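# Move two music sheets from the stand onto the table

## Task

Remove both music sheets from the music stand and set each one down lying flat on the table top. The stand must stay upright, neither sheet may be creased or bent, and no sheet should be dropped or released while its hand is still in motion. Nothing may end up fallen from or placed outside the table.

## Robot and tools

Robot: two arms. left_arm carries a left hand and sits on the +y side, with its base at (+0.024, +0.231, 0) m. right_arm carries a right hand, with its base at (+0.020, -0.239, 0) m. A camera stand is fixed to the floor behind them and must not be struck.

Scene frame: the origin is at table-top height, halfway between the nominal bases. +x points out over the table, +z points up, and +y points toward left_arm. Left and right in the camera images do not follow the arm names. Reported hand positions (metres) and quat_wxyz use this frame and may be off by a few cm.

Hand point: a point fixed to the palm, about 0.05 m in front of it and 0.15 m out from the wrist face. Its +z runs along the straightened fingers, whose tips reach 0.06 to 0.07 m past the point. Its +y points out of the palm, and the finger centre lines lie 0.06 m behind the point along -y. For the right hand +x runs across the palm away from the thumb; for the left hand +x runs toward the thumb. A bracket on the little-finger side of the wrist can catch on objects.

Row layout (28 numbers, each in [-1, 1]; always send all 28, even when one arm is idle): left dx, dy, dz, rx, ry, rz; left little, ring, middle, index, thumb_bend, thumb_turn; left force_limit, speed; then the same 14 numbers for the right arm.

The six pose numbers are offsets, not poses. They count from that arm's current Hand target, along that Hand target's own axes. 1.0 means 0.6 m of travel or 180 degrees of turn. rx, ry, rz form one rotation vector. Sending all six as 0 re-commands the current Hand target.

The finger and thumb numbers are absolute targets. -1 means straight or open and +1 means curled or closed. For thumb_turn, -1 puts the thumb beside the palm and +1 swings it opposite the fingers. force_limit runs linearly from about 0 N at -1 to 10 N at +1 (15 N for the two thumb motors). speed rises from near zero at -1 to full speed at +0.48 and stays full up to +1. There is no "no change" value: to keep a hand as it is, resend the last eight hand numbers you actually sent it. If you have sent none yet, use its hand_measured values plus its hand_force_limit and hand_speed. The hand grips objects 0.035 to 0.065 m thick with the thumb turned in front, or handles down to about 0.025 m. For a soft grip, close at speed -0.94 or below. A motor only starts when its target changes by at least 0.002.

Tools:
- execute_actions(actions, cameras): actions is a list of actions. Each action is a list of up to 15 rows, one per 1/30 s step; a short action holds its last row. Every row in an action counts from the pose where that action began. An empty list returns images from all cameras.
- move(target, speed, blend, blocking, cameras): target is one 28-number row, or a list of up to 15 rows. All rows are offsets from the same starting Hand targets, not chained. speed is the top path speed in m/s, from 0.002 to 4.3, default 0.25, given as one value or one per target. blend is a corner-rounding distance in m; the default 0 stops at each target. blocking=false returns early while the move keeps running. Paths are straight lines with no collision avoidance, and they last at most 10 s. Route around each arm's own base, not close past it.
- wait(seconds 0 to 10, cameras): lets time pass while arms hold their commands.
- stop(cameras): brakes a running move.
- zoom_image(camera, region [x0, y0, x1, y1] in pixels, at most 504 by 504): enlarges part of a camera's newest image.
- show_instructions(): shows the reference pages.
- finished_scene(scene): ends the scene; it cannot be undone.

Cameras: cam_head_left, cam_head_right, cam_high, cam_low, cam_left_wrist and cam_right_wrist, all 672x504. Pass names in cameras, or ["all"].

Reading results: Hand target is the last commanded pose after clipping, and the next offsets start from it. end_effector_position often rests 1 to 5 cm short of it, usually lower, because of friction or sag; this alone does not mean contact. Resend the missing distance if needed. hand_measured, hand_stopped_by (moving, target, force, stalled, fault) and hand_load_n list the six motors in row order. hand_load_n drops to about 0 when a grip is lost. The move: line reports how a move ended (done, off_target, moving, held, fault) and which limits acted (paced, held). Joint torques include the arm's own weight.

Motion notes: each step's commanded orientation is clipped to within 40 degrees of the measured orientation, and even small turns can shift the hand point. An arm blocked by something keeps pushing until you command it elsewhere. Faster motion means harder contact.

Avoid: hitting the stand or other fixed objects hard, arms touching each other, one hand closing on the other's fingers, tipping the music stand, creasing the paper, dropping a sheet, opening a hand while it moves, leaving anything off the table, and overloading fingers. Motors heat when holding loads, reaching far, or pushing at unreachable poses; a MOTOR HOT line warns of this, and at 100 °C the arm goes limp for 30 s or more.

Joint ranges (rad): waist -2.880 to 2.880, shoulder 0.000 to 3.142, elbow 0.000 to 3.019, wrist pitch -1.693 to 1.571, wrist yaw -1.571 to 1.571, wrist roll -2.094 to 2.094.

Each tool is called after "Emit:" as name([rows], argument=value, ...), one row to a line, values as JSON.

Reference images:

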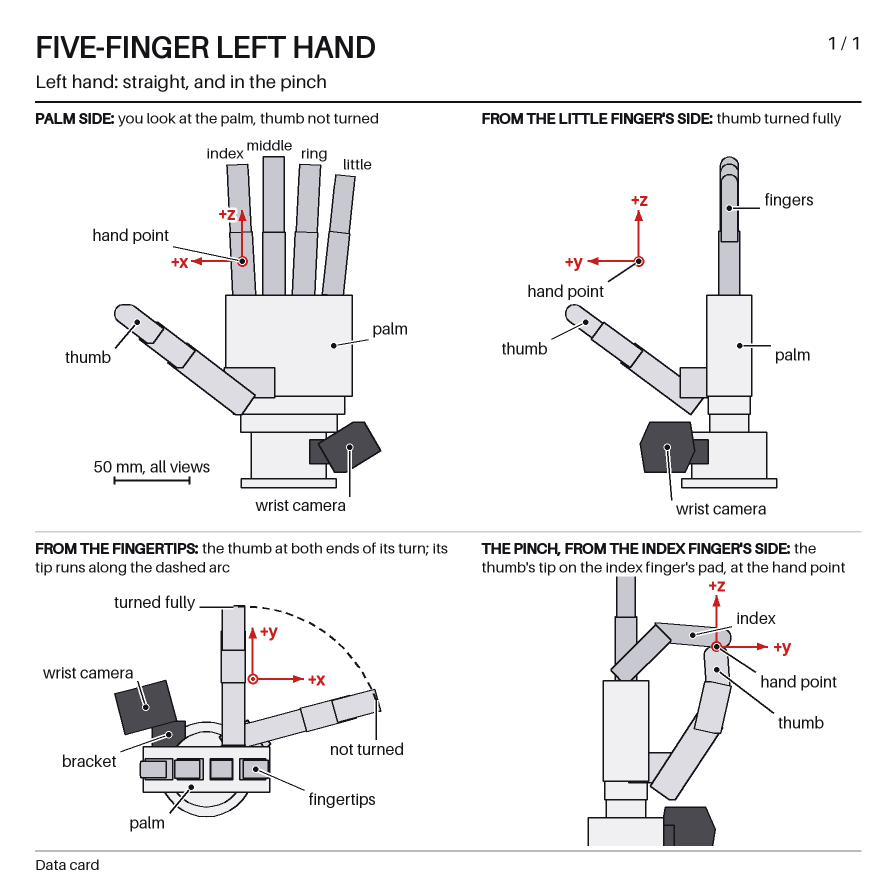

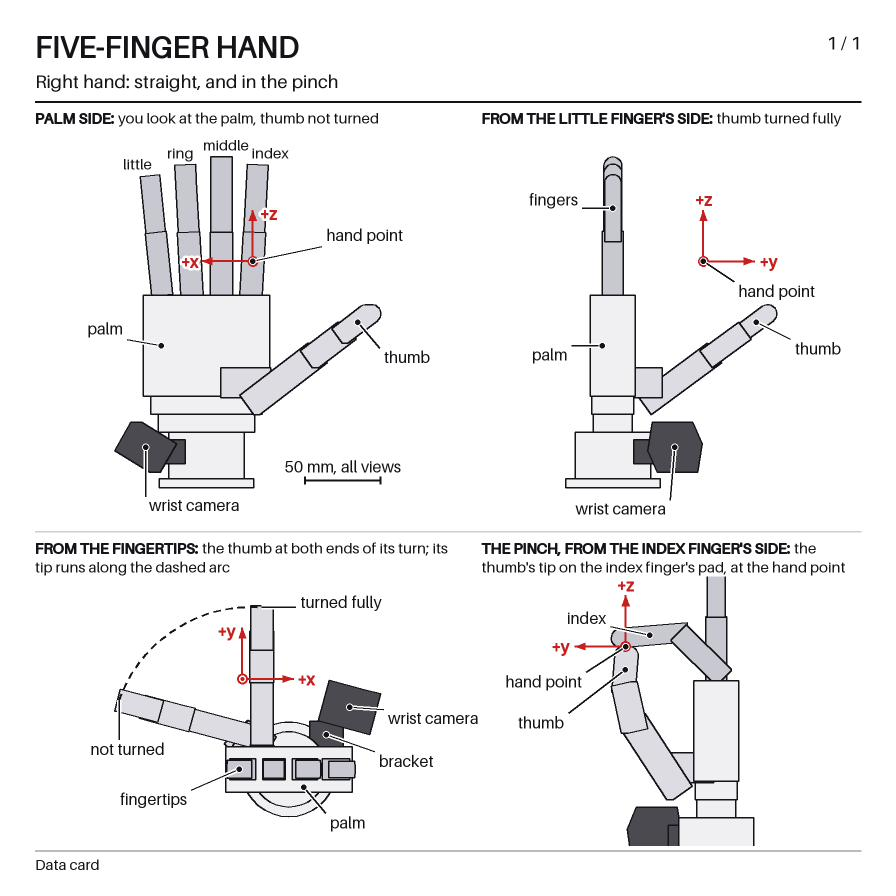

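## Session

Emit:
execute_actions(actions=[])

Scene clock: 0.00 s.
left_arm: end_effector_position=(+0.2768, +0.4046, +0.1937) hand_measured=(-1.000, -1.000, -1.000, -1.000, -1.000, -1.000) hand_load_n=(+0.0, +0.0, +0.0, +0.0, +0.0, +0.0) hand_stopped_by=(target, target, target, target, target, target) hand_force_limit=0.00 hand_speed=-0.80 end_effector_quat_wxyz=(+0.302, -0.009, +0.922, +0.244) | right_arm: end_effector_position=(+0.7076, -0.1433, +0.1177) hand_measured=(-1.000, -1.000, -1.000, -1.000, -1.000, -1.000) hand_load_n=(+0.0, +0.0, +0.0, +0.0, +0.0, +0.0) hand_stopped_by=(target, target, target, target, target, target) hand_force_limit=0.00 hand_speed=-0.80 end_effector_quat_wxyz=(+0.444, -0.169, +0.879, -0.041)
Joint positions: left_arm=[0.169 0.619 0.54 -0.77 -0.372 1.85] | right_arm=[-0.012 1.763 1.15 -0.036 -0.056 1.247]
Joint velocities: within noise
Joint torques (N m): no reading
Motor temperatures (°C): left_arm=[22 25 26 23 25 23] | right_arm=[24 24 26 24 24 25]
Heat: left arm: hottest elbow 26 °C; right arm: hottest elbow 26 °C.
Hand target: left_arm +0.2825, +0.4055, +0.2075; +0.315, -0.012, +0.917, +0.246 | right_arm +0.7153, -0.1431, +0.1234; +0.450, -0.168, +0.876, -0.042
camera_calibration:
cam_left_wrist: T_world_to_cam=[[-0.0958973, -0.808357, -0.580829, 0.466383], [-0.992589, 0.12141, -0.00508971, 0.233594], [0.0746329, 0.576037, -0.81401, 0.0238647], [0, 0, 0, 1]] pos_world=[0.274807, 0.334896, 0.291504]
cam_right_wrist: T_world_to_cam=[[-0.431847, 0.789098, -0.436844, 0.465378], [-0.0209221, 0.47544, 0.879499, -0.0230402], [0.901704, 0.388949, -0.188808, -0.443657], [0, 0, 0, 1]] pos_world=[0.600538, -0.183714, 0.139795]

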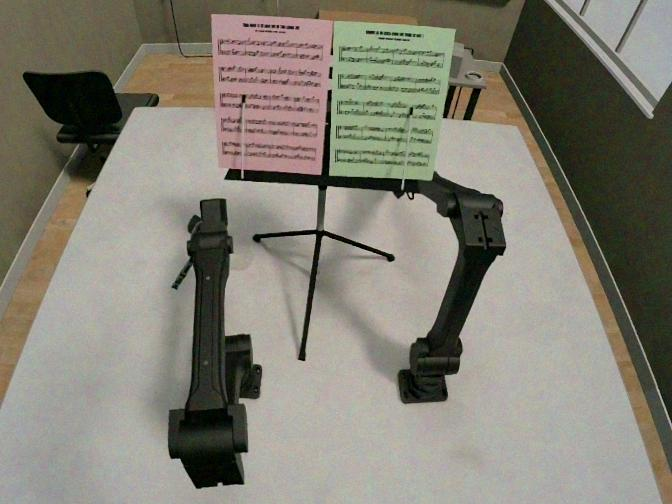

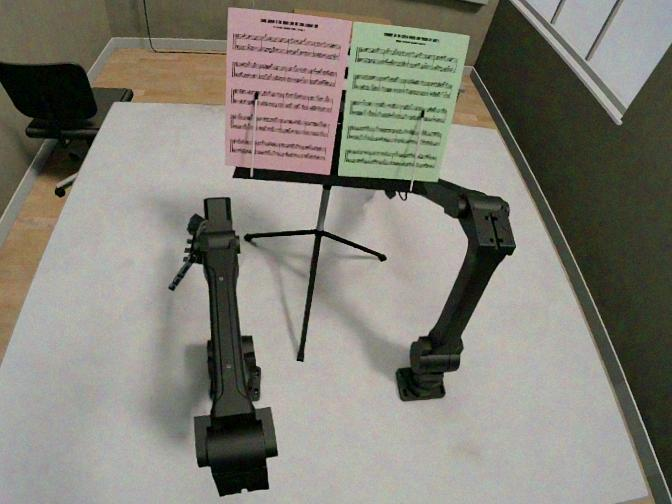

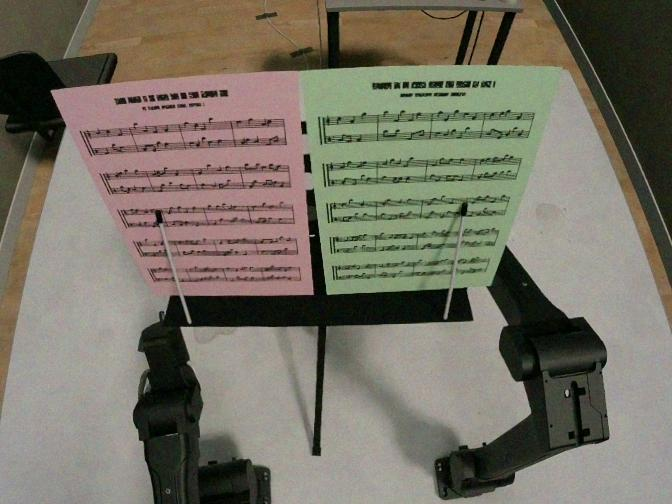

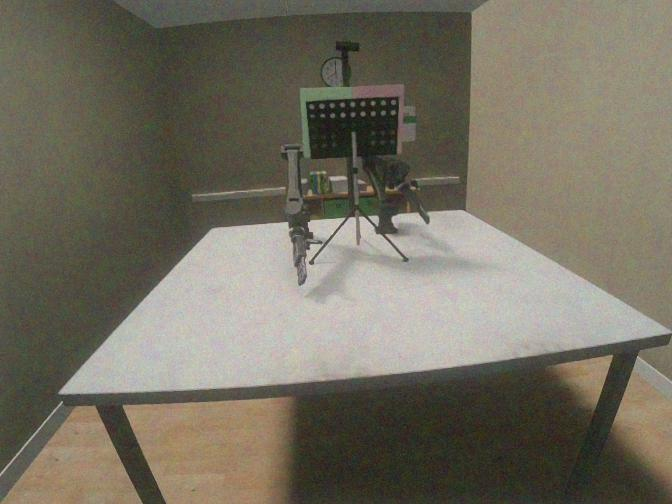

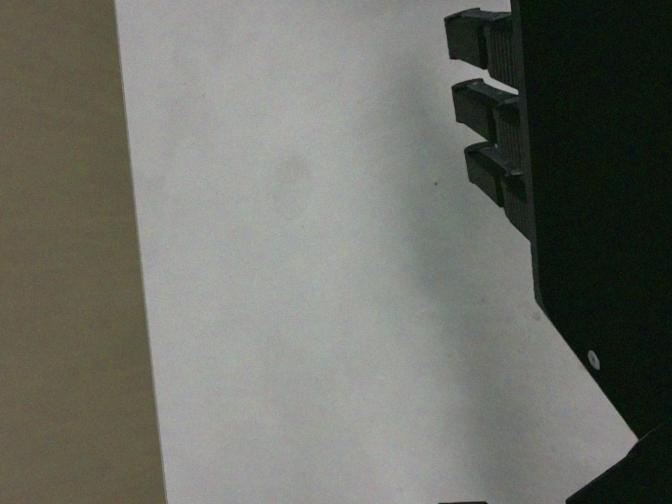

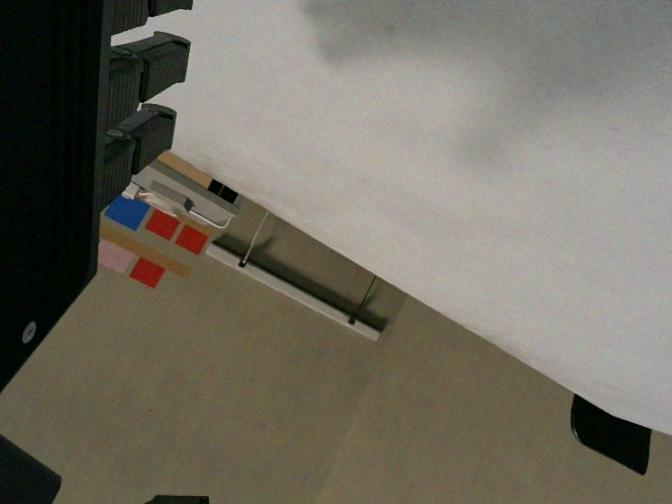

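Emit:
zoom_image(camera="cam_high", region=[40, 50, 330, 340])

Emit:
zoom_image(camera="cam_high", region=[290, 50, 620, 380])

Emit:
zoom_image(camera="cam_head_left", region=[200, 0, 480, 210])

Emit:
zoom_image(camera="cam_low", region=[260, 70, 460, 300])

Emit:
zoom_image(camera="cam_head_right", region=[210, 0, 530, 220])

Scaled by 1.738.

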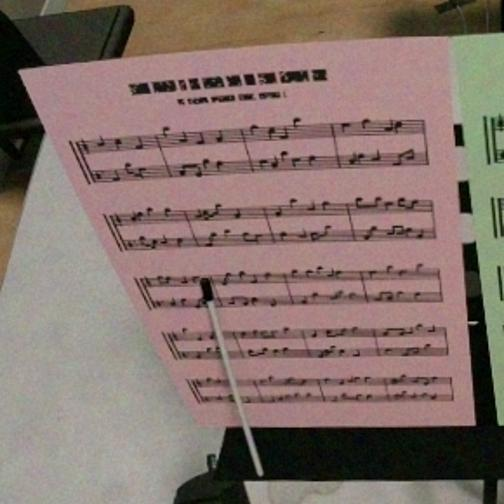

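Scaled by 1.527.

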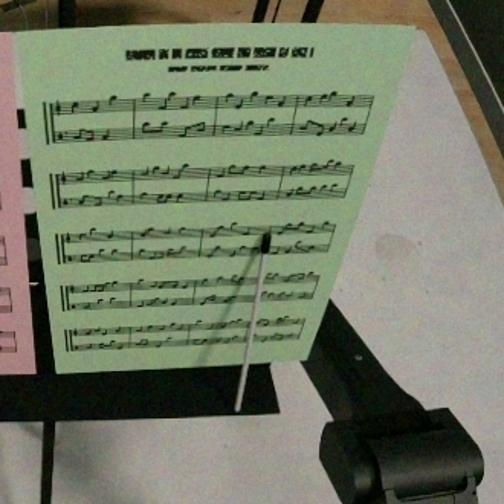

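Scaled by 1.800.

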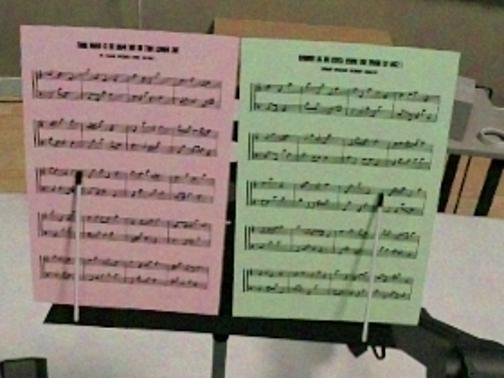

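Scaled by 2.191.

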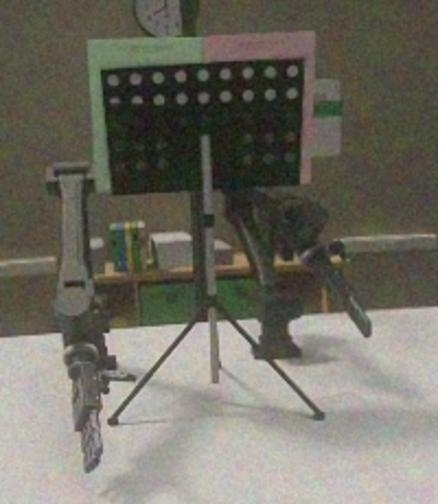

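Scaled by 1.575.

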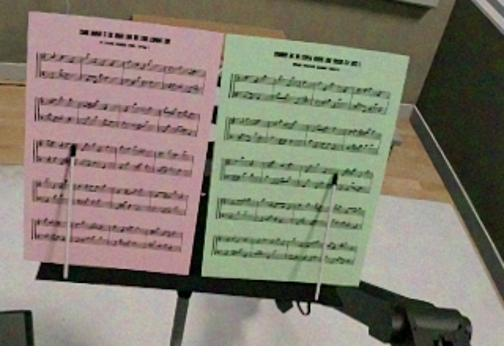

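Emit:
move([
  [-0.3825,0.2913,-0.3955,0.3139,-0.0128,-0.6246,-1,-1,-1,-1,-1,1,-0.5,-0.4,0.1485,-0.5642,-0.1957,0,0,0,-1,-1,-1,-1,-1,1,-0.5,-0.4],
  [-0.612,0.2142,-0.654,0.3139,-0.0128,-0.6246,-1,-1,-1,-1,-1,1,-0.5,-0.4,0.1485,-0.5642,-0.1957,0,0,0,-1,-1,-1,-1,-1,1,-0.5,-0.4],
  [-0.6402,0.0217,-0.7677,0.3139,-0.0128,-0.6246,-1,-1,-1,-1,-1,1,-0.5,-0.4,0.1485,-0.5642,-0.1957,0,0,0,-1,-1,-1,-1,-1,1,-0.5,-0.4],
], speed=[0.22,0.2,0.12], blend=[0.03,0.03,0], cameras=["all"])

Scene clock: 146.80 s.
left_arm: end_effector_position=(+0.3257, +0.1563, +0.7439) hand_measured=(-1.000, -1.000, -1.000, -1.000, -1.000, +1.000) hand_load_n=(+0.0, +0.0, +0.0, +0.0, +0.0, +0.0) hand_stopped_by=(target, target, target, target, target, target) hand_force_limit=-0.50 hand_speed=-0.40 end_effector_quat_wxyz=(-0.358, +0.607, -0.507, +0.496) | right_arm: end_effector_position=(+0.6471, -0.4847, +0.1893) hand_measured=(-1.000, -1.000, -1.000, -1.000, -1.000, +1.000) hand_load_n=(+0.0, +0.0, +0.0, +0.0, +0.0, +0.0) hand_stopped_by=(target, target, target, target, target, target) hand_force_limit=-0.50 hand_speed=-0.40 end_effector_quat_wxyz=(+0.443, -0.164, +0.881, -0.032)
Joint positions: left_arm=[-0.12 1.138 2.35 -1.467 -0.059 -0.266] | right_arm=[-0.647 1.782 1.411 -0.421 -0.552 0.826]
Joint torques (N m): left_arm=[-1.55 0.38 5.56 2.26 -0.12 0.11] | right_arm=[-0.79 -15.62 13.23 0.96 -0.53 0.05]
Motor temperatures (°C): left_arm=[22 25 37 23 25 23] | right_arm=[24 28 38 25 24 25]
Heat: left arm: hottest elbow 37 °C; right arm: hottest elbow 38 °C.
Hand target: left_arm +0.3250, +0.1546, +0.7508; -0.359, +0.605, -0.501, +0.505 | right_arm +0.6602, -0.5000, +0.2001; +0.450, -0.168, +0.876, -0.042
Off the commanded pose: left_arm 0.007 m, 1 deg | right_arm 0.023 m, 2 deg.
move: off_target (right_arm)
camera_calibration:
cam_left_wrist: T_world_to_cam=[[0.232071, -0.0689707, 0.970251, -0.786257], [-0.546106, -0.834677, 0.071288, 0.26236], [0.804929, -0.546404, -0.23137, 0.115245], [0, 0, 0, 1]] pos_world=[0.23298, 0.227728, 0.770827]
cam_right_wrist: T_world_to_cam=[[-0.433776, 0.797671, -0.418998, 0.742004], [-0.016089, 0.458095, 0.888758, 0.0617457], [0.900877, 0.392263, -0.185877, -0.241198], [0, 0, 0, 1]] pos_world=[0.540146, -0.525547, 0.211188]

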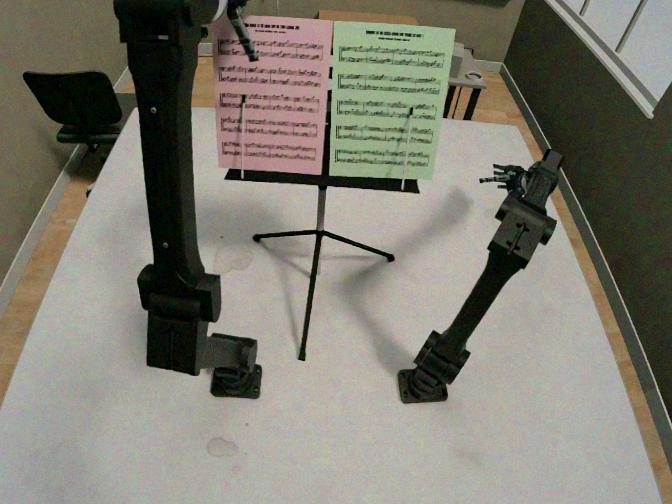

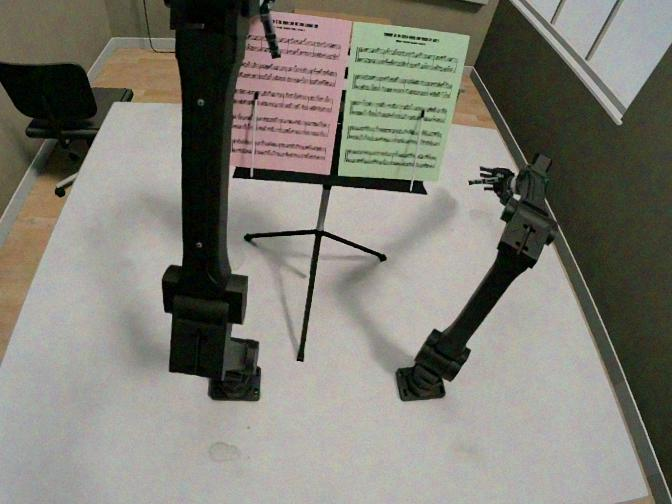

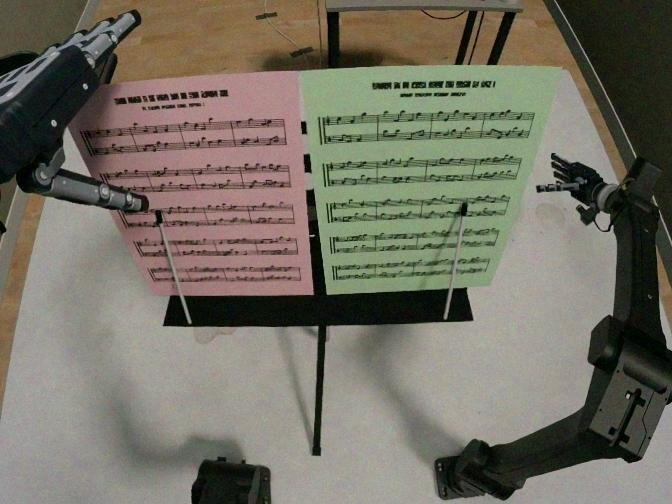

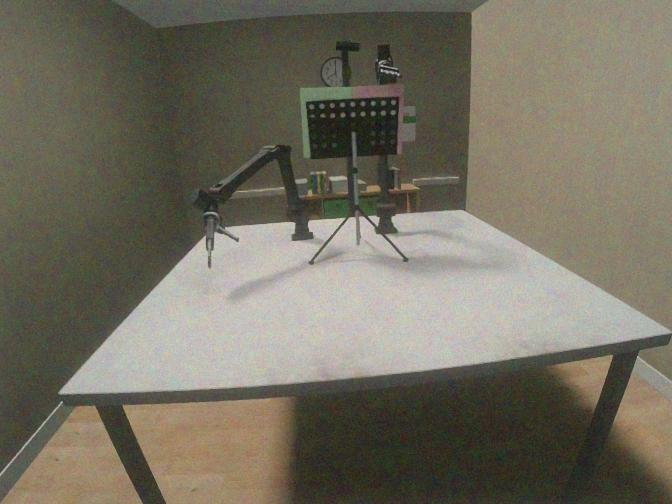

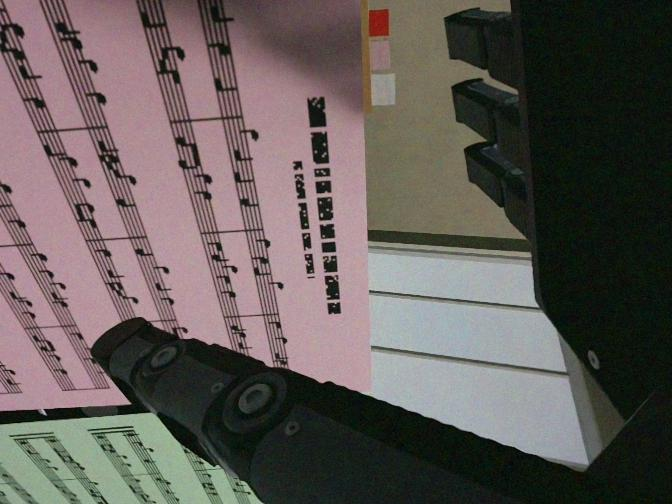

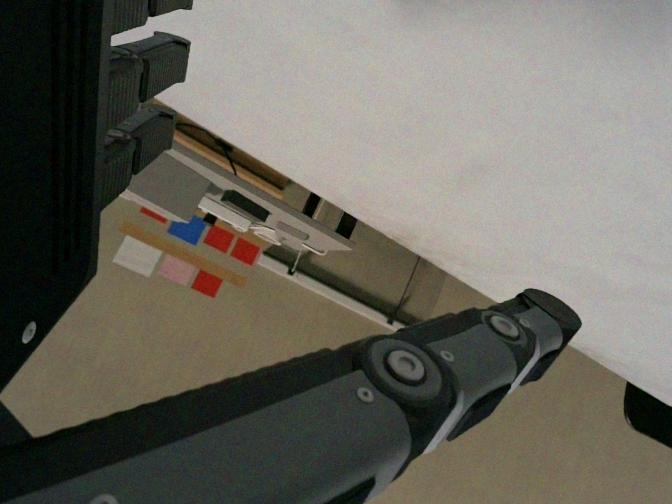

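Emit:
move(target=[0.026,-0.001,0.0688,0,0,0,-1,-1,-1,-1,-1,1,-0.5,-0.4,0,0,0,0,0,0,-1,-1,-1,-1,-1,1,-0.5,-0.4], speed=0.1, cameras=["cam_high","cam_left_wrist"])

Emit:
zoom_image(camera="cam_high", region=[260, 50, 360, 150])

Scene clock: 180.47 s.
left_arm: end_effector_position=(+0.3651, +0.1399, +0.7364) hand_measured=(-1.000, -1.000, -1.000, -1.000, -1.000, +1.000) hand_load_n=(+0.0, -0.5, -0.5, +0.0, +0.0, +0.0) hand_stopped_by=(target, target, target, target, target, target) hand_force_limit=-0.50 hand_speed=-0.40 end_effector_quat_wxyz=(-0.357, +0.611, -0.509, +0.491) | right_arm: end_effector_position=(+0.6471, -0.4847, +0.1893) hand_measured=(-1.000, -1.000, -1.000, -1.000, -1.000, +1.000) hand_load_n=(+0.0, +0.0, +0.0, +0.0, +0.0, +0.0) hand_stopped_by=(target, target, target, target, target, target) hand_force_limit=-0.50 hand_speed=-0.40 end_effector_quat_wxyz=(+0.443, -0.164, +0.881, -0.032)
Joint positions: left_arm=[-0.188 1.195 2.345 -1.419 -0.129 -0.284] | right_arm=[-0.647 1.782 1.411 -0.421 -0.552 0.826]
Joint torques (N m): left_arm=[-1.79 -1.32 5.22 2.86 -0.12 0.11] | right_arm=[-0.67 -15.62 13.18 0.98 -0.53 0.07]
Motor temperatures (°C): left_arm=[22 25 32 23 25 23] | right_arm=[24 29 42 25 24 25]
Heat: left arm: hottest elbow 32 °C; right arm: hottest elbow 42 °C.
Hand target: left_arm +0.3651, +0.1366, +0.7456; -0.359, +0.605, -0.501, +0.505 | right_arm +0.6602, -0.5000, +0.2001; +0.450, -0.168, +0.876, -0.042
Off the commanded pose: left_arm 0.010 m, 2 deg | right_arm 0.023 m, 2 deg.
move: off_target (right_arm)
camera_calibration:
cam_left_wrist: T_world_to_cam=[[0.244391, -0.071295, 0.967052, -0.791136], [-0.542174, -0.836884, 0.0753182, 0.266706], [0.80394, -0.542718, -0.243181, 0.0812948], [0, 0, 0, 1]] pos_world=[0.272591, 0.210918, 0.764751]
Images, in order (width x height): cam_high 672x504, cam_left_wrist 672x504.

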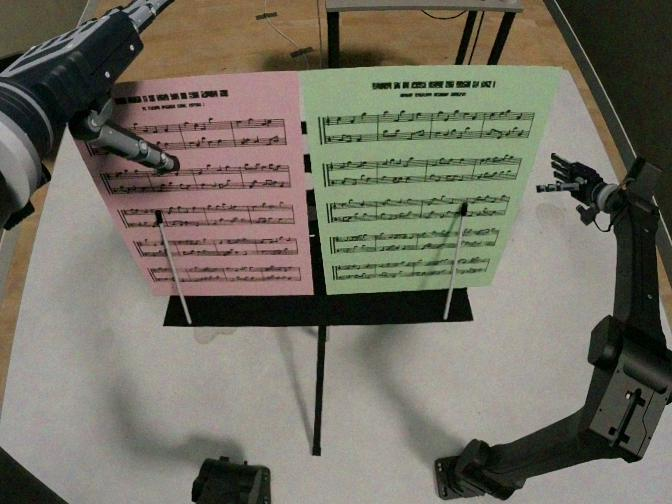

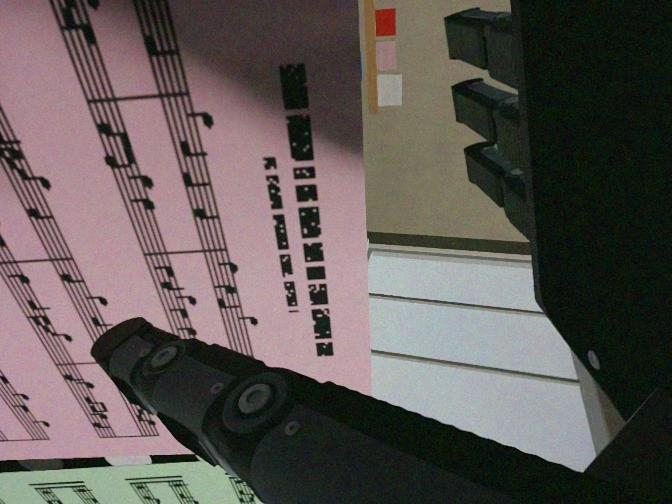

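Scaled by 5.040.

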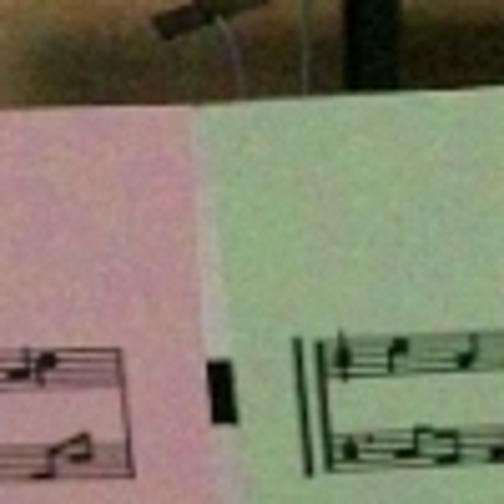

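Emit:
move(target=[-0.0015,0.001,0.0157,0,0,0,-1,-1,-1,-1,-1,1,-0.5,-0.4,0,0,0,0,0,0,-1,-1,-1,-1,-1,1,-0.5,-0.4], speed=0.08, cameras=["cam_left_wrist"])

Scene clock: 192.53 s.
left_arm: end_effector_position=(+0.3702, +0.1380, +0.7364) hand_measured=(-1.000, -1.000, -1.000, -1.000, -1.000, +1.000) hand_load_n=(+0.0, +0.0, +0.0, +0.0, +0.0, +0.0) hand_stopped_by=(target, target, target, target, target, target) hand_force_limit=-0.50 hand_speed=-0.40 end_effector_quat_wxyz=(-0.357, +0.608, -0.508, +0.495) | right_arm: end_effector_position=(+0.6471, -0.4847, +0.1893) hand_measured=(-1.000, -1.000, -1.000, -1.000, -1.000, +1.000) hand_load_n=(+0.0, +0.0, +0.0, +0.0, +0.0, +0.0) hand_stopped_by=(target, target, target, target, target, target) hand_force_limit=-0.50 hand_speed=-0.40 end_effector_quat_wxyz=(+0.443, -0.164, +0.881, -0.032)
Joint positions: left_arm=[-0.188 1.195 2.333 -1.398 -0.124 -0.284] | right_arm=[-0.647 1.782 1.411 -0.421 -0.552 0.826]
Joint torques (N m): left_arm=[-1.03 -1.03 5 2.92 0.11 0.13] | right_arm=[-0.5 -15.62 13.18 0.96 -0.53 0.08]
Heat: left arm: hottest elbow 32 °C; right arm: hottest elbow 43 °C.
Hand target: left_arm +0.3742, +0.1367, +0.7426; -0.359, +0.605, -0.501, +0.505 | right_arm +0.6602, -0.5000, +0.2001; +0.450, -0.168, +0.876, -0.042
Off the commanded pose: left_arm 0.007 m, 1 deg | right_arm 0.023 m, 2 deg.
move: off_target (right_arm)
camera_calibration:
cam_left_wrist: T_world_to_cam=[[0.236665, -0.0696189, 0.969094, -0.791367], [-0.546426, -0.834275, 0.0735108, 0.270307], [0.803373, -0.546936, -0.235486, 0.0713276], [0, 0, 0, 1]] pos_world=[0.27769, 0.209428, 0.763835]
Images, in order (width x height): cam_left_wrist 672x504.

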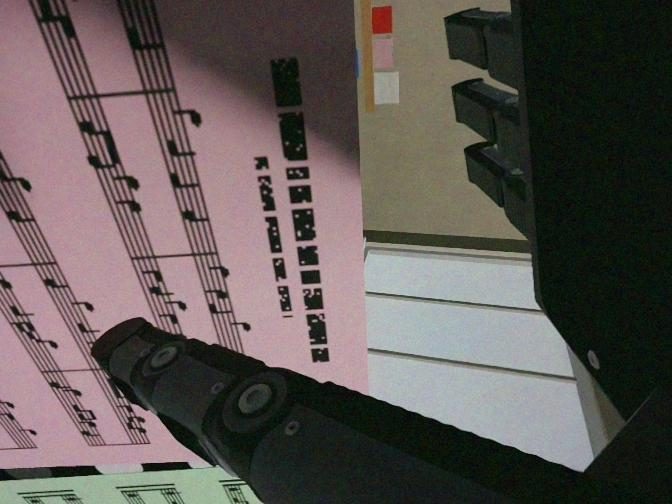

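Emit:
move(target=[0.0015,0.0075,0.002,0,0,0,-1,-1,-1,-1,-1,1,-0.5,-0.4,0,0,0,0,0,0,-1,-1,-1,-1,-1,1,-0.5,-0.4], speed=0.08, cameras=["cam_left_wrist"])

Scene clock: 201.80 s.
left_arm: end_effector_position=(+0.3771, +0.1374, +0.7281) hand_measured=(-1.000, -1.000, -1.000, -1.000, -1.000, +1.000) hand_load_n=(+0.0, +0.0, +0.0, +0.0, +0.0, +0.0) hand_stopped_by=(target, target, target, target, target, target) hand_force_limit=-0.50 hand_speed=-0.40 end_effector_quat_wxyz=(-0.356, +0.612, -0.510, +0.490) | right_arm: end_effector_position=(+0.6471, -0.4847, +0.1893) hand_measured=(-1.000, -1.000, -1.000, -1.000, -1.000, +1.000) hand_load_n=(+0.5, +0.0, +0.0, +0.0, +0.0, -0.5) hand_stopped_by=(target, target, target, target, target, target) hand_force_limit=-0.50 hand_speed=-0.40 end_effector_quat_wxyz=(+0.443, -0.164, +0.881, -0.032)
Joint positions: left_arm=[-0.188 1.19 2.297 -1.38 -0.129 -0.284] | right_arm=[-0.647 1.782 1.411 -0.421 -0.552 0.826]
Joint torques (N m): left_arm=[-1.85 -2.02 5.27 2.88 -0.14 0.11] | right_arm=[-0.79 -15.74 13.19 0.96 -0.53 0.05]
Heat: left arm: hottest elbow 31 °C; right arm: hottest elbow 44 °C.
Hand target: left_arm +0.3740, +0.1347, +0.7384; -0.359, +0.605, -0.501, +0.505 | right_arm +0.6602, -0.5000, +0.2001; +0.450, -0.168, +0.876, -0.042
Off the commanded pose: left_arm 0.011 m, 2 deg | right_arm 0.023 m, 2 deg.
move: off_target (left_arm, right_arm)
camera_calibration:
cam_left_wrist: T_world_to_cam=[[0.247942, -0.0719731, 0.966098, -0.786786], [-0.542168, -0.836752, 0.0768068, 0.270616], [0.802856, -0.542831, -0.246488, 0.0711203], [0, 0, 0, 1]] pos_world=[0.284698, 0.208417, 0.756858]
Images, in order (width x height): cam_left_wrist 672x504.

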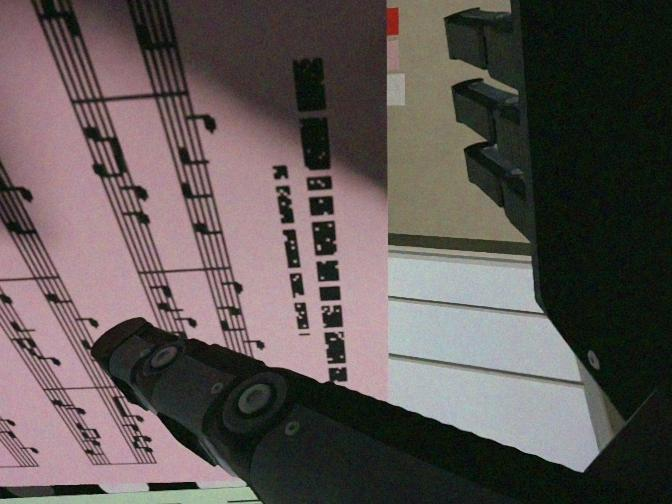

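Emit:
move([
  [0,0,0,0,0,0,-1,-1,0.05,0.05,-1,1,-0.6,-0.6,0,0,0,0,0,0,-1,-1,-1,-1,-1,1,-0.5,-0.4],
  [0,0,0,0,0,0,-1,-1,0.05,0.05,-0.06,1,-0.6,-0.7,0,0,0,0,0,0,-1,-1,-1,-1,-1,1,-0.5,-0.4],
], speed=0.08, cameras=["cam_left_wrist","cam_low"])

Emit:
zoom_image(camera="cam_low", region=[340, 30, 450, 130])

Scene clock: 212.53 s.
left_arm: end_effector_position=(+0.3772, +0.1375, +0.7281) hand_measured=(-1.000, -1.000, +0.050, +0.050, -0.060, +1.000) hand_load_n=(+0.0, +0.0, +0.0, +0.0, +0.0, +0.0) hand_stopped_by=(target, target, target, target, target, target) hand_force_limit=-0.60 hand_speed=-0.70 end_effector_quat_wxyz=(-0.356, +0.612, -0.509, +0.490) | right_arm: end_effector_position=(+0.6471, -0.4847, +0.1893) hand_measured=(-1.000, -1.000, -1.000, -1.000, -1.000, +1.000) hand_load_n=(+0.0, +0.0, +0.0, +0.0, +0.0, -0.5) hand_stopped_by=(target, target, target, target, target, target) hand_force_limit=-0.50 hand_speed=-0.40 end_effector_quat_wxyz=(+0.443, -0.164, +0.881, -0.032)
Joint positions: left_arm=[-0.188 1.19 2.297 -1.38 -0.129 -0.285] | right_arm=[-0.647 1.782 1.411 -0.421 -0.552 0.826]
Joint torques (N m): left_arm=[-1.79 -2.02 5.27 2.88 -0.13 0.11] | right_arm=[-0.79 -15.68 13.2 0.98 -0.52 0.05]
Heat: left arm: hottest elbow 31 °C; right arm: hottest elbow 45 °C.
Hand target: left_arm +0.3740, +0.1347, +0.7385; -0.359, +0.605, -0.501, +0.505 | right_arm +0.6602, -0.5000, +0.2001; +0.450, -0.168, +0.876, -0.042
Off the commanded pose: left_arm 0.011 m, 2 deg | right_arm 0.023 m, 2 deg.
move: off_target (left_arm, right_arm); target 2's new numbers were sent with left_arm's hand 0.011 m and 2 deg from that target
camera_calibration:
cam_left_wrist: T_world_to_cam=[[0.248048, -0.0712013, 0.966128, -0.786998], [-0.541681, -0.837014, 0.0773876, 0.270092], [0.803152, -0.542529, -0.246188, 0.0707468], [0, 0, 0, 1]] pos_world=[0.284696, 0.208418, 0.756856]
Images, in order (width x height): cam_low 672x504, cam_left_wrist 672x504.

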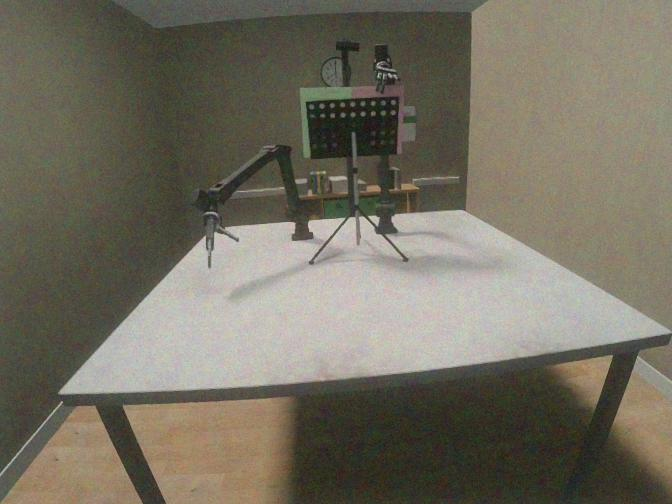

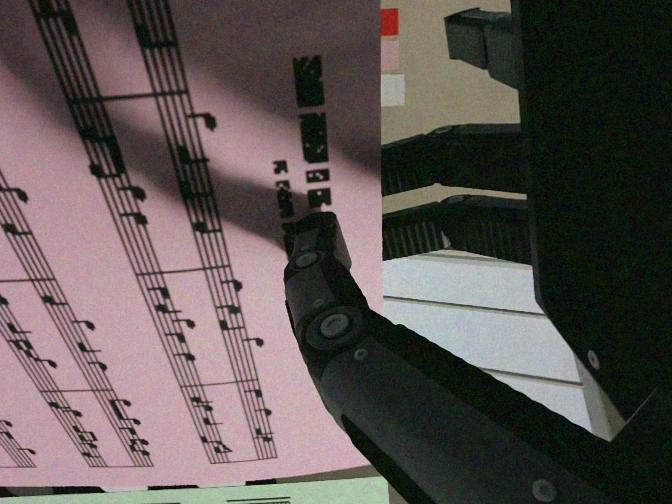

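Scaled by 4.582.

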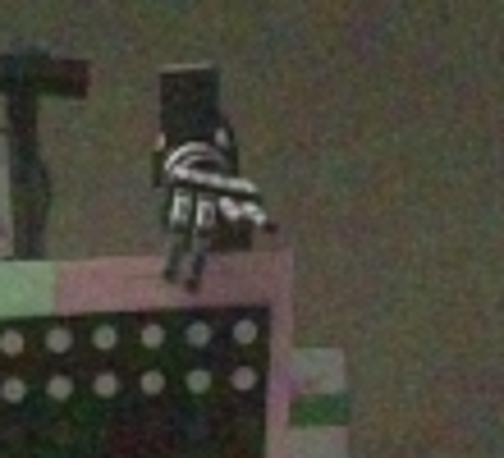

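Emit:
move(target=[0,0,0,0,0,0,-1,-1,0.5,0.5,-0.06,1,-0.6,-0.9,0,0,0,0,0,0,-1,-1,-1,-1,-1,1,-0.5,-0.4], speed=0.08, cameras=["cam_left_wrist","cam_high"])

Scene clock: 218.50 s.
left_arm: end_effector_position=(+0.3772, +0.1375, +0.7281) hand_measured=(-1.000, -1.000, +0.226, +0.234, -0.060, +1.000) hand_load_n=(+0.0, +0.0, +2.5, +4.0, +1.0, +0.0) hand_stopped_by=(target, target, force, force, target, target) hand_force_limit=-0.60 hand_speed=-0.90 end_effector_quat_wxyz=(-0.356, +0.612, -0.509, +0.490) | right_arm: end_effector_position=(+0.6471, -0.4847, +0.1893) hand_measured=(-1.000, -1.000, -1.000, -1.000, -1.000, +1.000) hand_load_n=(+0.0, +0.0, +0.0, +0.0, +0.0, +0.0) hand_stopped_by=(target, target, target, target, target, target) hand_force_limit=-0.50 hand_speed=-0.40 end_effector_quat_wxyz=(+0.443, -0.164, +0.881, -0.032)
Joint positions: left_arm=[-0.188 1.19 2.297 -1.38 -0.129 -0.285] | right_arm=[-0.647 1.782 1.411 -0.421 -0.552 0.826]
Joint torques (N m): left_arm=[-1.79 -2.02 5.29 2.89 -0.14 0.11] | right_arm=[-0.62 -15.44 13.12 1.01 -0.53 0.06]
Heat: left arm: hottest elbow 30 °C; right arm: hottest elbow 45 °C.
Hand target: left_arm +0.3740, +0.1347, +0.7385; -0.359, +0.605, -0.501, +0.505 | right_arm +0.6602, -0.5000, +0.2001; +0.450, -0.168, +0.876, -0.042
Off the commanded pose: left_arm 0.011 m, 2 deg | right_arm 0.023 m, 2 deg.
move: off_target (left_arm, right_arm)
camera_calibration:
cam_left_wrist: T_world_to_cam=[[0.248048, -0.0712013, 0.966128, -0.786998], [-0.541681, -0.837014, 0.0773876, 0.270092], [0.803152, -0.542529, -0.246188, 0.0707468], [0, 0, 0, 1]] pos_world=[0.284696, 0.208418, 0.756856]
Images, in order (width x height): cam_high 672x504, cam_left_wrist 672x504.

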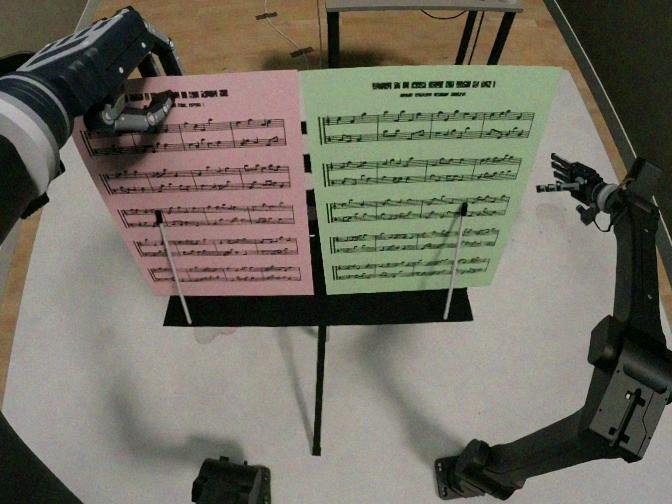

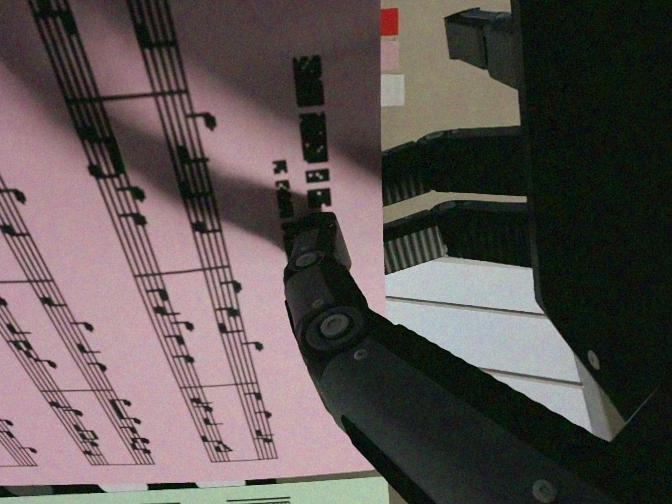

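Emit:
move(target=[0.0083,-0.033,-0.0013,0,0,0,-1,-1,0.5,0.5,-0.06,1,-0.6,-0.9,0,0,0,0,0,0,-1,-1,-1,-1,-1,1,-0.5,-0.4], speed=0.04, cameras=["cam_high"])

Scene clock: 226.33 s.
left_arm: end_effector_position=(+0.3824, +0.1364, +0.7524) hand_measured=(-1.000, -1.000, +0.226, +0.234, -0.060, +1.000) hand_load_n=(+0.0, +0.0, +2.5, +3.5, +1.0, +0.0) hand_stopped_by=(target, target, force, force, target, target) hand_force_limit=-0.60 hand_speed=-0.90 end_effector_quat_wxyz=(-0.361, +0.606, -0.503, +0.499) | right_arm: end_effector_position=(+0.6471, -0.4847, +0.1893) hand_measured=(-1.000, -1.000, -1.000, -1.000, -1.000, +1.000) hand_load_n=(+0.0, +0.0, +0.0, +0.0, +0.0, +0.0) hand_stopped_by=(target, target, target, target, target, target) hand_force_limit=-0.50 hand_speed=-0.40 end_effector_quat_wxyz=(+0.443, -0.164, +0.881, -0.032)
Joint positions: left_arm=[-0.188 1.268 2.455 -1.432 -0.129 -0.285] | right_arm=[-0.647 1.782 1.411 -0.421 -0.552 0.826]
Joint torques (N m): left_arm=[-1.38 -1.32 6.8 1.46 0.04 0.12] | right_arm=[-0.62 -15.56 13.18 0.95 -0.53 0.07]
Heat: left arm: hottest elbow 30 °C; right arm: hottest elbow 46 °C.
Hand target: left_arm +0.3781, +0.1347, +0.7585; -0.359, +0.605, -0.501, +0.505 | right_arm +0.6602, -0.5000, +0.2001; +0.450, -0.168, +0.876, -0.042
Off the commanded pose: left_arm 0.008 m, 1 deg | right_arm 0.023 m, 2 deg.
move: off_target (right_arm)
Images, in order (width x height): cam_high 672x504.

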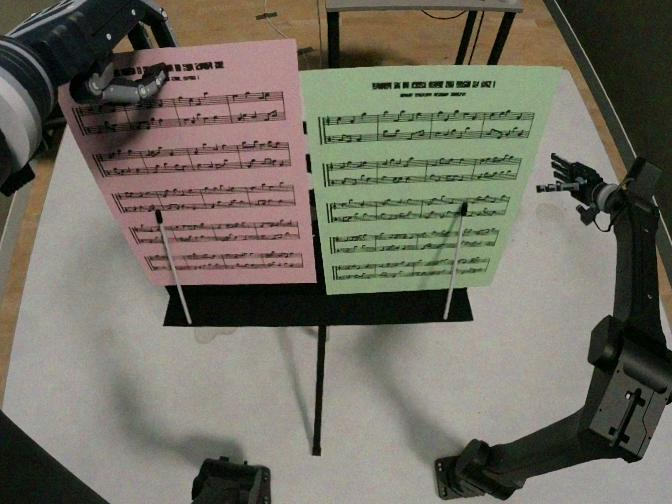

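Emit:
move(target=[-0.299,-0.0808,0.0023,0,0,0,-1,-1,0.5,0.5,-0.06,1,-0.6,-0.9,0,0,0,0,0,0,-1,-1,-1,-1,-1,1,-0.5,-0.4], speed=0.07, cameras=["cam_high","cam_head_right","cam_left_wrist"])

Scene clock: 236.53 s.
left_arm: end_effector_position=(+0.3952, +0.3165, +0.7567) hand_measured=(-1.000, -1.000, +0.226, +0.234, -0.060, +1.000) hand_load_n=(+0.0, +0.0, +2.5, +3.5, +1.0, +0.0) hand_stopped_by=(target, target, force, force, target, target) hand_force_limit=-0.60 hand_speed=-0.90 end_effector_quat_wxyz=(-0.352, +0.607, -0.499, +0.509) | right_arm: end_effector_position=(+0.6471, -0.4847, +0.1893) hand_measured=(-1.000, -1.000, -1.000, -1.000, -1.000, +1.000) hand_load_n=(-0.5, +0.0, +0.0, +0.0, +0.0, +0.0) hand_stopped_by=(target, target, target, target, target, target) hand_force_limit=-0.50 hand_speed=-0.40 end_effector_quat_wxyz=(+0.443, -0.164, +0.881, -0.032)
Joint positions: left_arm=[0.65 1.45 2.668 -1.529 0.696 -0.073] | right_arm=[-0.647 1.782 1.411 -0.421 -0.552 0.826]
Joint torques (N m): left_arm=[-0.32 -3.14 6.26 1.29 0.29 0.33] | right_arm=[-0.56 -15.44 13.18 0.92 -0.53 0.05]
Heat: left arm: hottest elbow 30 °C; right arm: hottest elbow 46 °C.
Hand target: left_arm +0.3932, +0.3198, +0.7586; -0.359, +0.605, -0.501, +0.505 | right_arm +0.6602, -0.5000, +0.2001; +0.450, -0.168, +0.876, -0.042
Off the commanded pose: left_arm 0.004 m, 1 deg | right_arm 0.023 m, 2 deg.
move: off_target (right_arm)
camera_calibration:
cam_left_wrist: T_world_to_cam=[[0.21672, -0.0450227, 0.975195, -0.809041], [-0.552269, -0.829379, 0.0844413, 0.42398], [0.805004, -0.55687, -0.204607, 0.132813], [0, 0, 0, 1]] pos_world=[0.302571, 0.389174, 0.780346]
Images, in order (width x height): cam_head_right 672x504, cam_high 672x504, cam_left_wrist 672x504.

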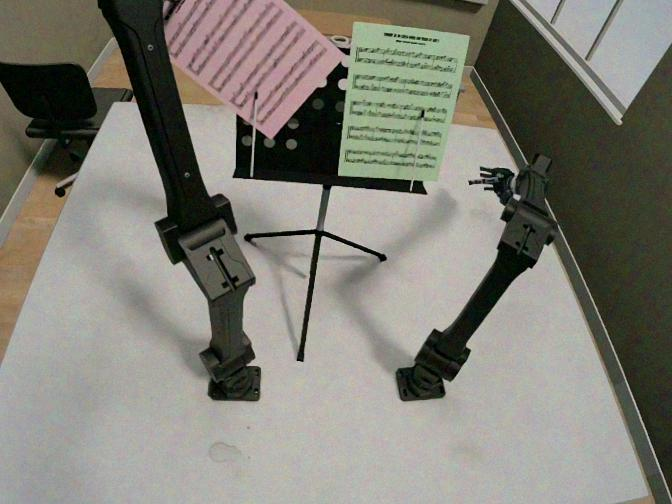

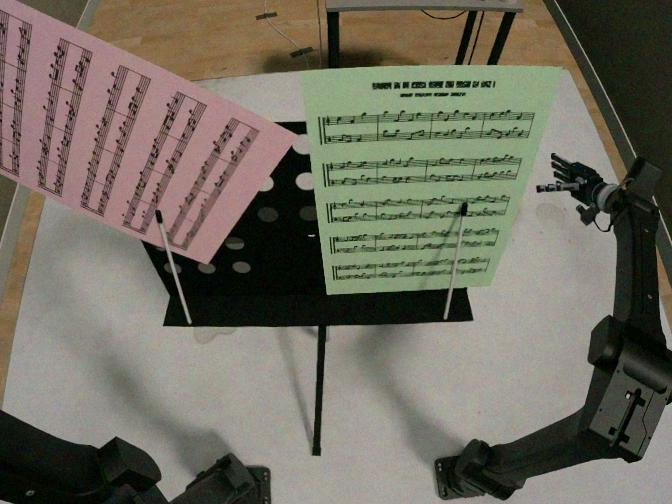

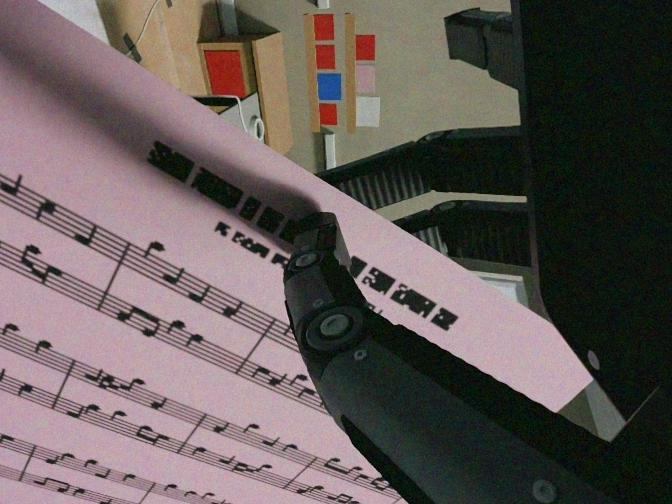

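Emit:
move([
  [-0.068,0.0417,0.0002,0,0,-0.0722,-1,-1,0.5,0.5,-0.06,1,-0.6,-0.9,0,0,0,0,0,0,-1,-1,-1,-1,-1,1,-0.5,-0.4],
  [-0.1287,0.1022,0,0,0,-0.15,-1,-1,0.5,0.5,-0.06,1,-0.6,-0.9,0,0,0,0,0,0,-1,-1,-1,-1,-1,1,-0.5,-0.4],
  [-0.1703,0.1703,0.0003,0,0,-0.2222,-1,-1,0.5,0.5,-0.06,1,-0.6,-0.9,0,0,0,0,0,0,-1,-1,-1,-1,-1,1,-0.5,-0.4],
], speed=0.06, blend=[0.005,0.005,0], cameras=["cam_high","cam_head_right","cam_left_wrist"])

Scene clock: 339.83 s.
left_arm: end_effector_position=(+0.3735, +0.3933, +0.6300) hand_measured=(-1.000, -1.000, +0.226, +0.234, -0.060, +1.000) hand_load_n=(+0.0, +0.0, +2.5, +4.0, +1.0, +0.0) hand_stopped_by=(target, target, force, force, target, target) hand_force_limit=-0.60 hand_speed=-0.90 end_effector_quat_wxyz=(-0.149, +0.746, -0.263, +0.593) | right_arm: end_effector_position=(+0.6471, -0.4847, +0.1893) hand_measured=(-1.000, -1.000, -1.000, -1.000, -1.000, +1.000) hand_load_n=(+0.0, +0.0, +0.0, +0.0, +0.0, +0.0) hand_stopped_by=(target, target, target, target, target, target) hand_force_limit=-0.50 hand_speed=-0.40 end_effector_quat_wxyz=(+0.443, -0.164, +0.881, -0.032)
Joint positions: left_arm=[0.98 1.128 1.739 -1.1 1.006 -0.563] | right_arm=[-0.647 1.782 1.411 -0.421 -0.552 0.826]
Joint velocities: left_arm=[0.005 -0.015 0.007 -0.051 -0.022 -0.007] | right_arm=[within noise]
Joint torques (N m): left_arm=[-0.21 -4.13 7.68 2.36 0.51 0.12] | right_arm=[-0.56 -15.68 13.14 0.95 -0.52 0.06]
Motor temperatures (°C): left_arm=[22 25 30 23 25 23] | right_arm=[24 29 50 25 25 25]
Heat: left arm: hottest elbow 30 °C; right arm: hottest elbow 50 °C.
Hand target: left_arm +0.3696, +0.3941, +0.6369; -0.165, +0.740, -0.264, +0.597 | right_arm +0.6602, -0.5000, +0.2001; +0.450, -0.168, +0.876, -0.042
Off the commanded pose: left_arm 0.008 m, 2 deg | right_arm 0.023 m, 2 deg.
move: off_target (right_arm)
camera_calibration:
cam_left_wrist: T_world_to_cam=[[0.23749, 0.610746, 0.755373, -0.804475], [-0.397263, -0.648553, 0.649278, 0.00139795], [0.886443, -0.454278, 0.0886022, -0.0884336], [0, 0, 0, 1]] pos_world=[0.270001, 0.452063, 0.614606]
Images, in order (width x height): cam_head_right 672x504, cam_high 672x504, cam_left_wrist 672x504.

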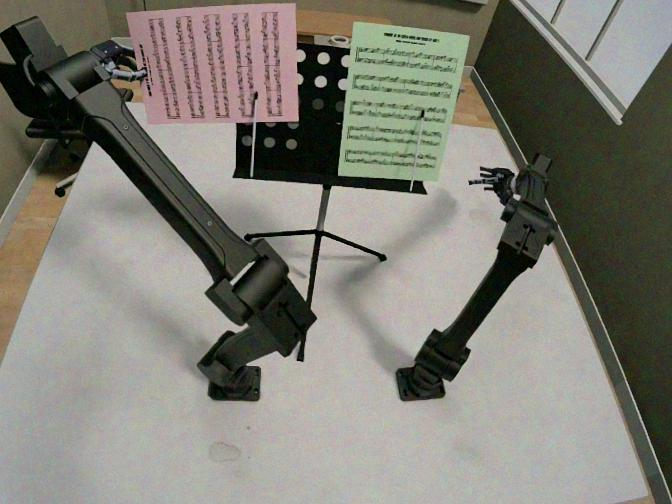

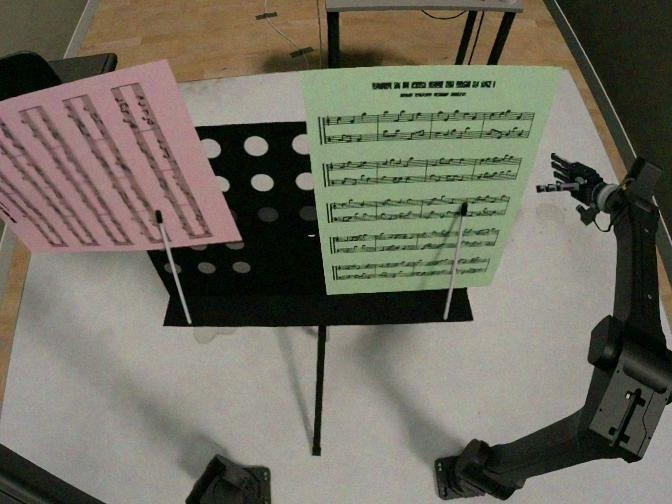

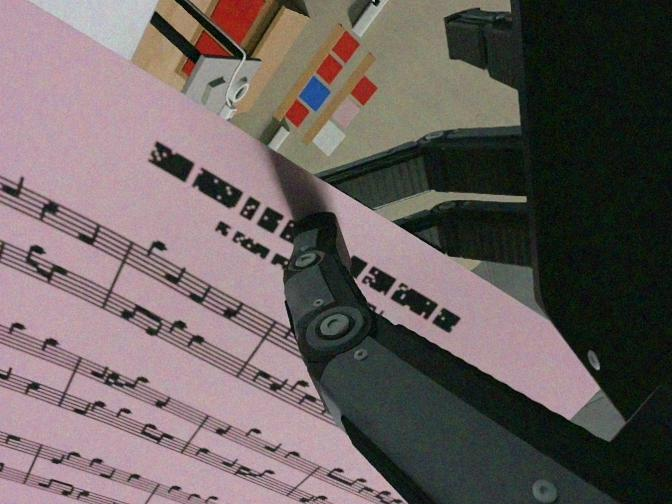

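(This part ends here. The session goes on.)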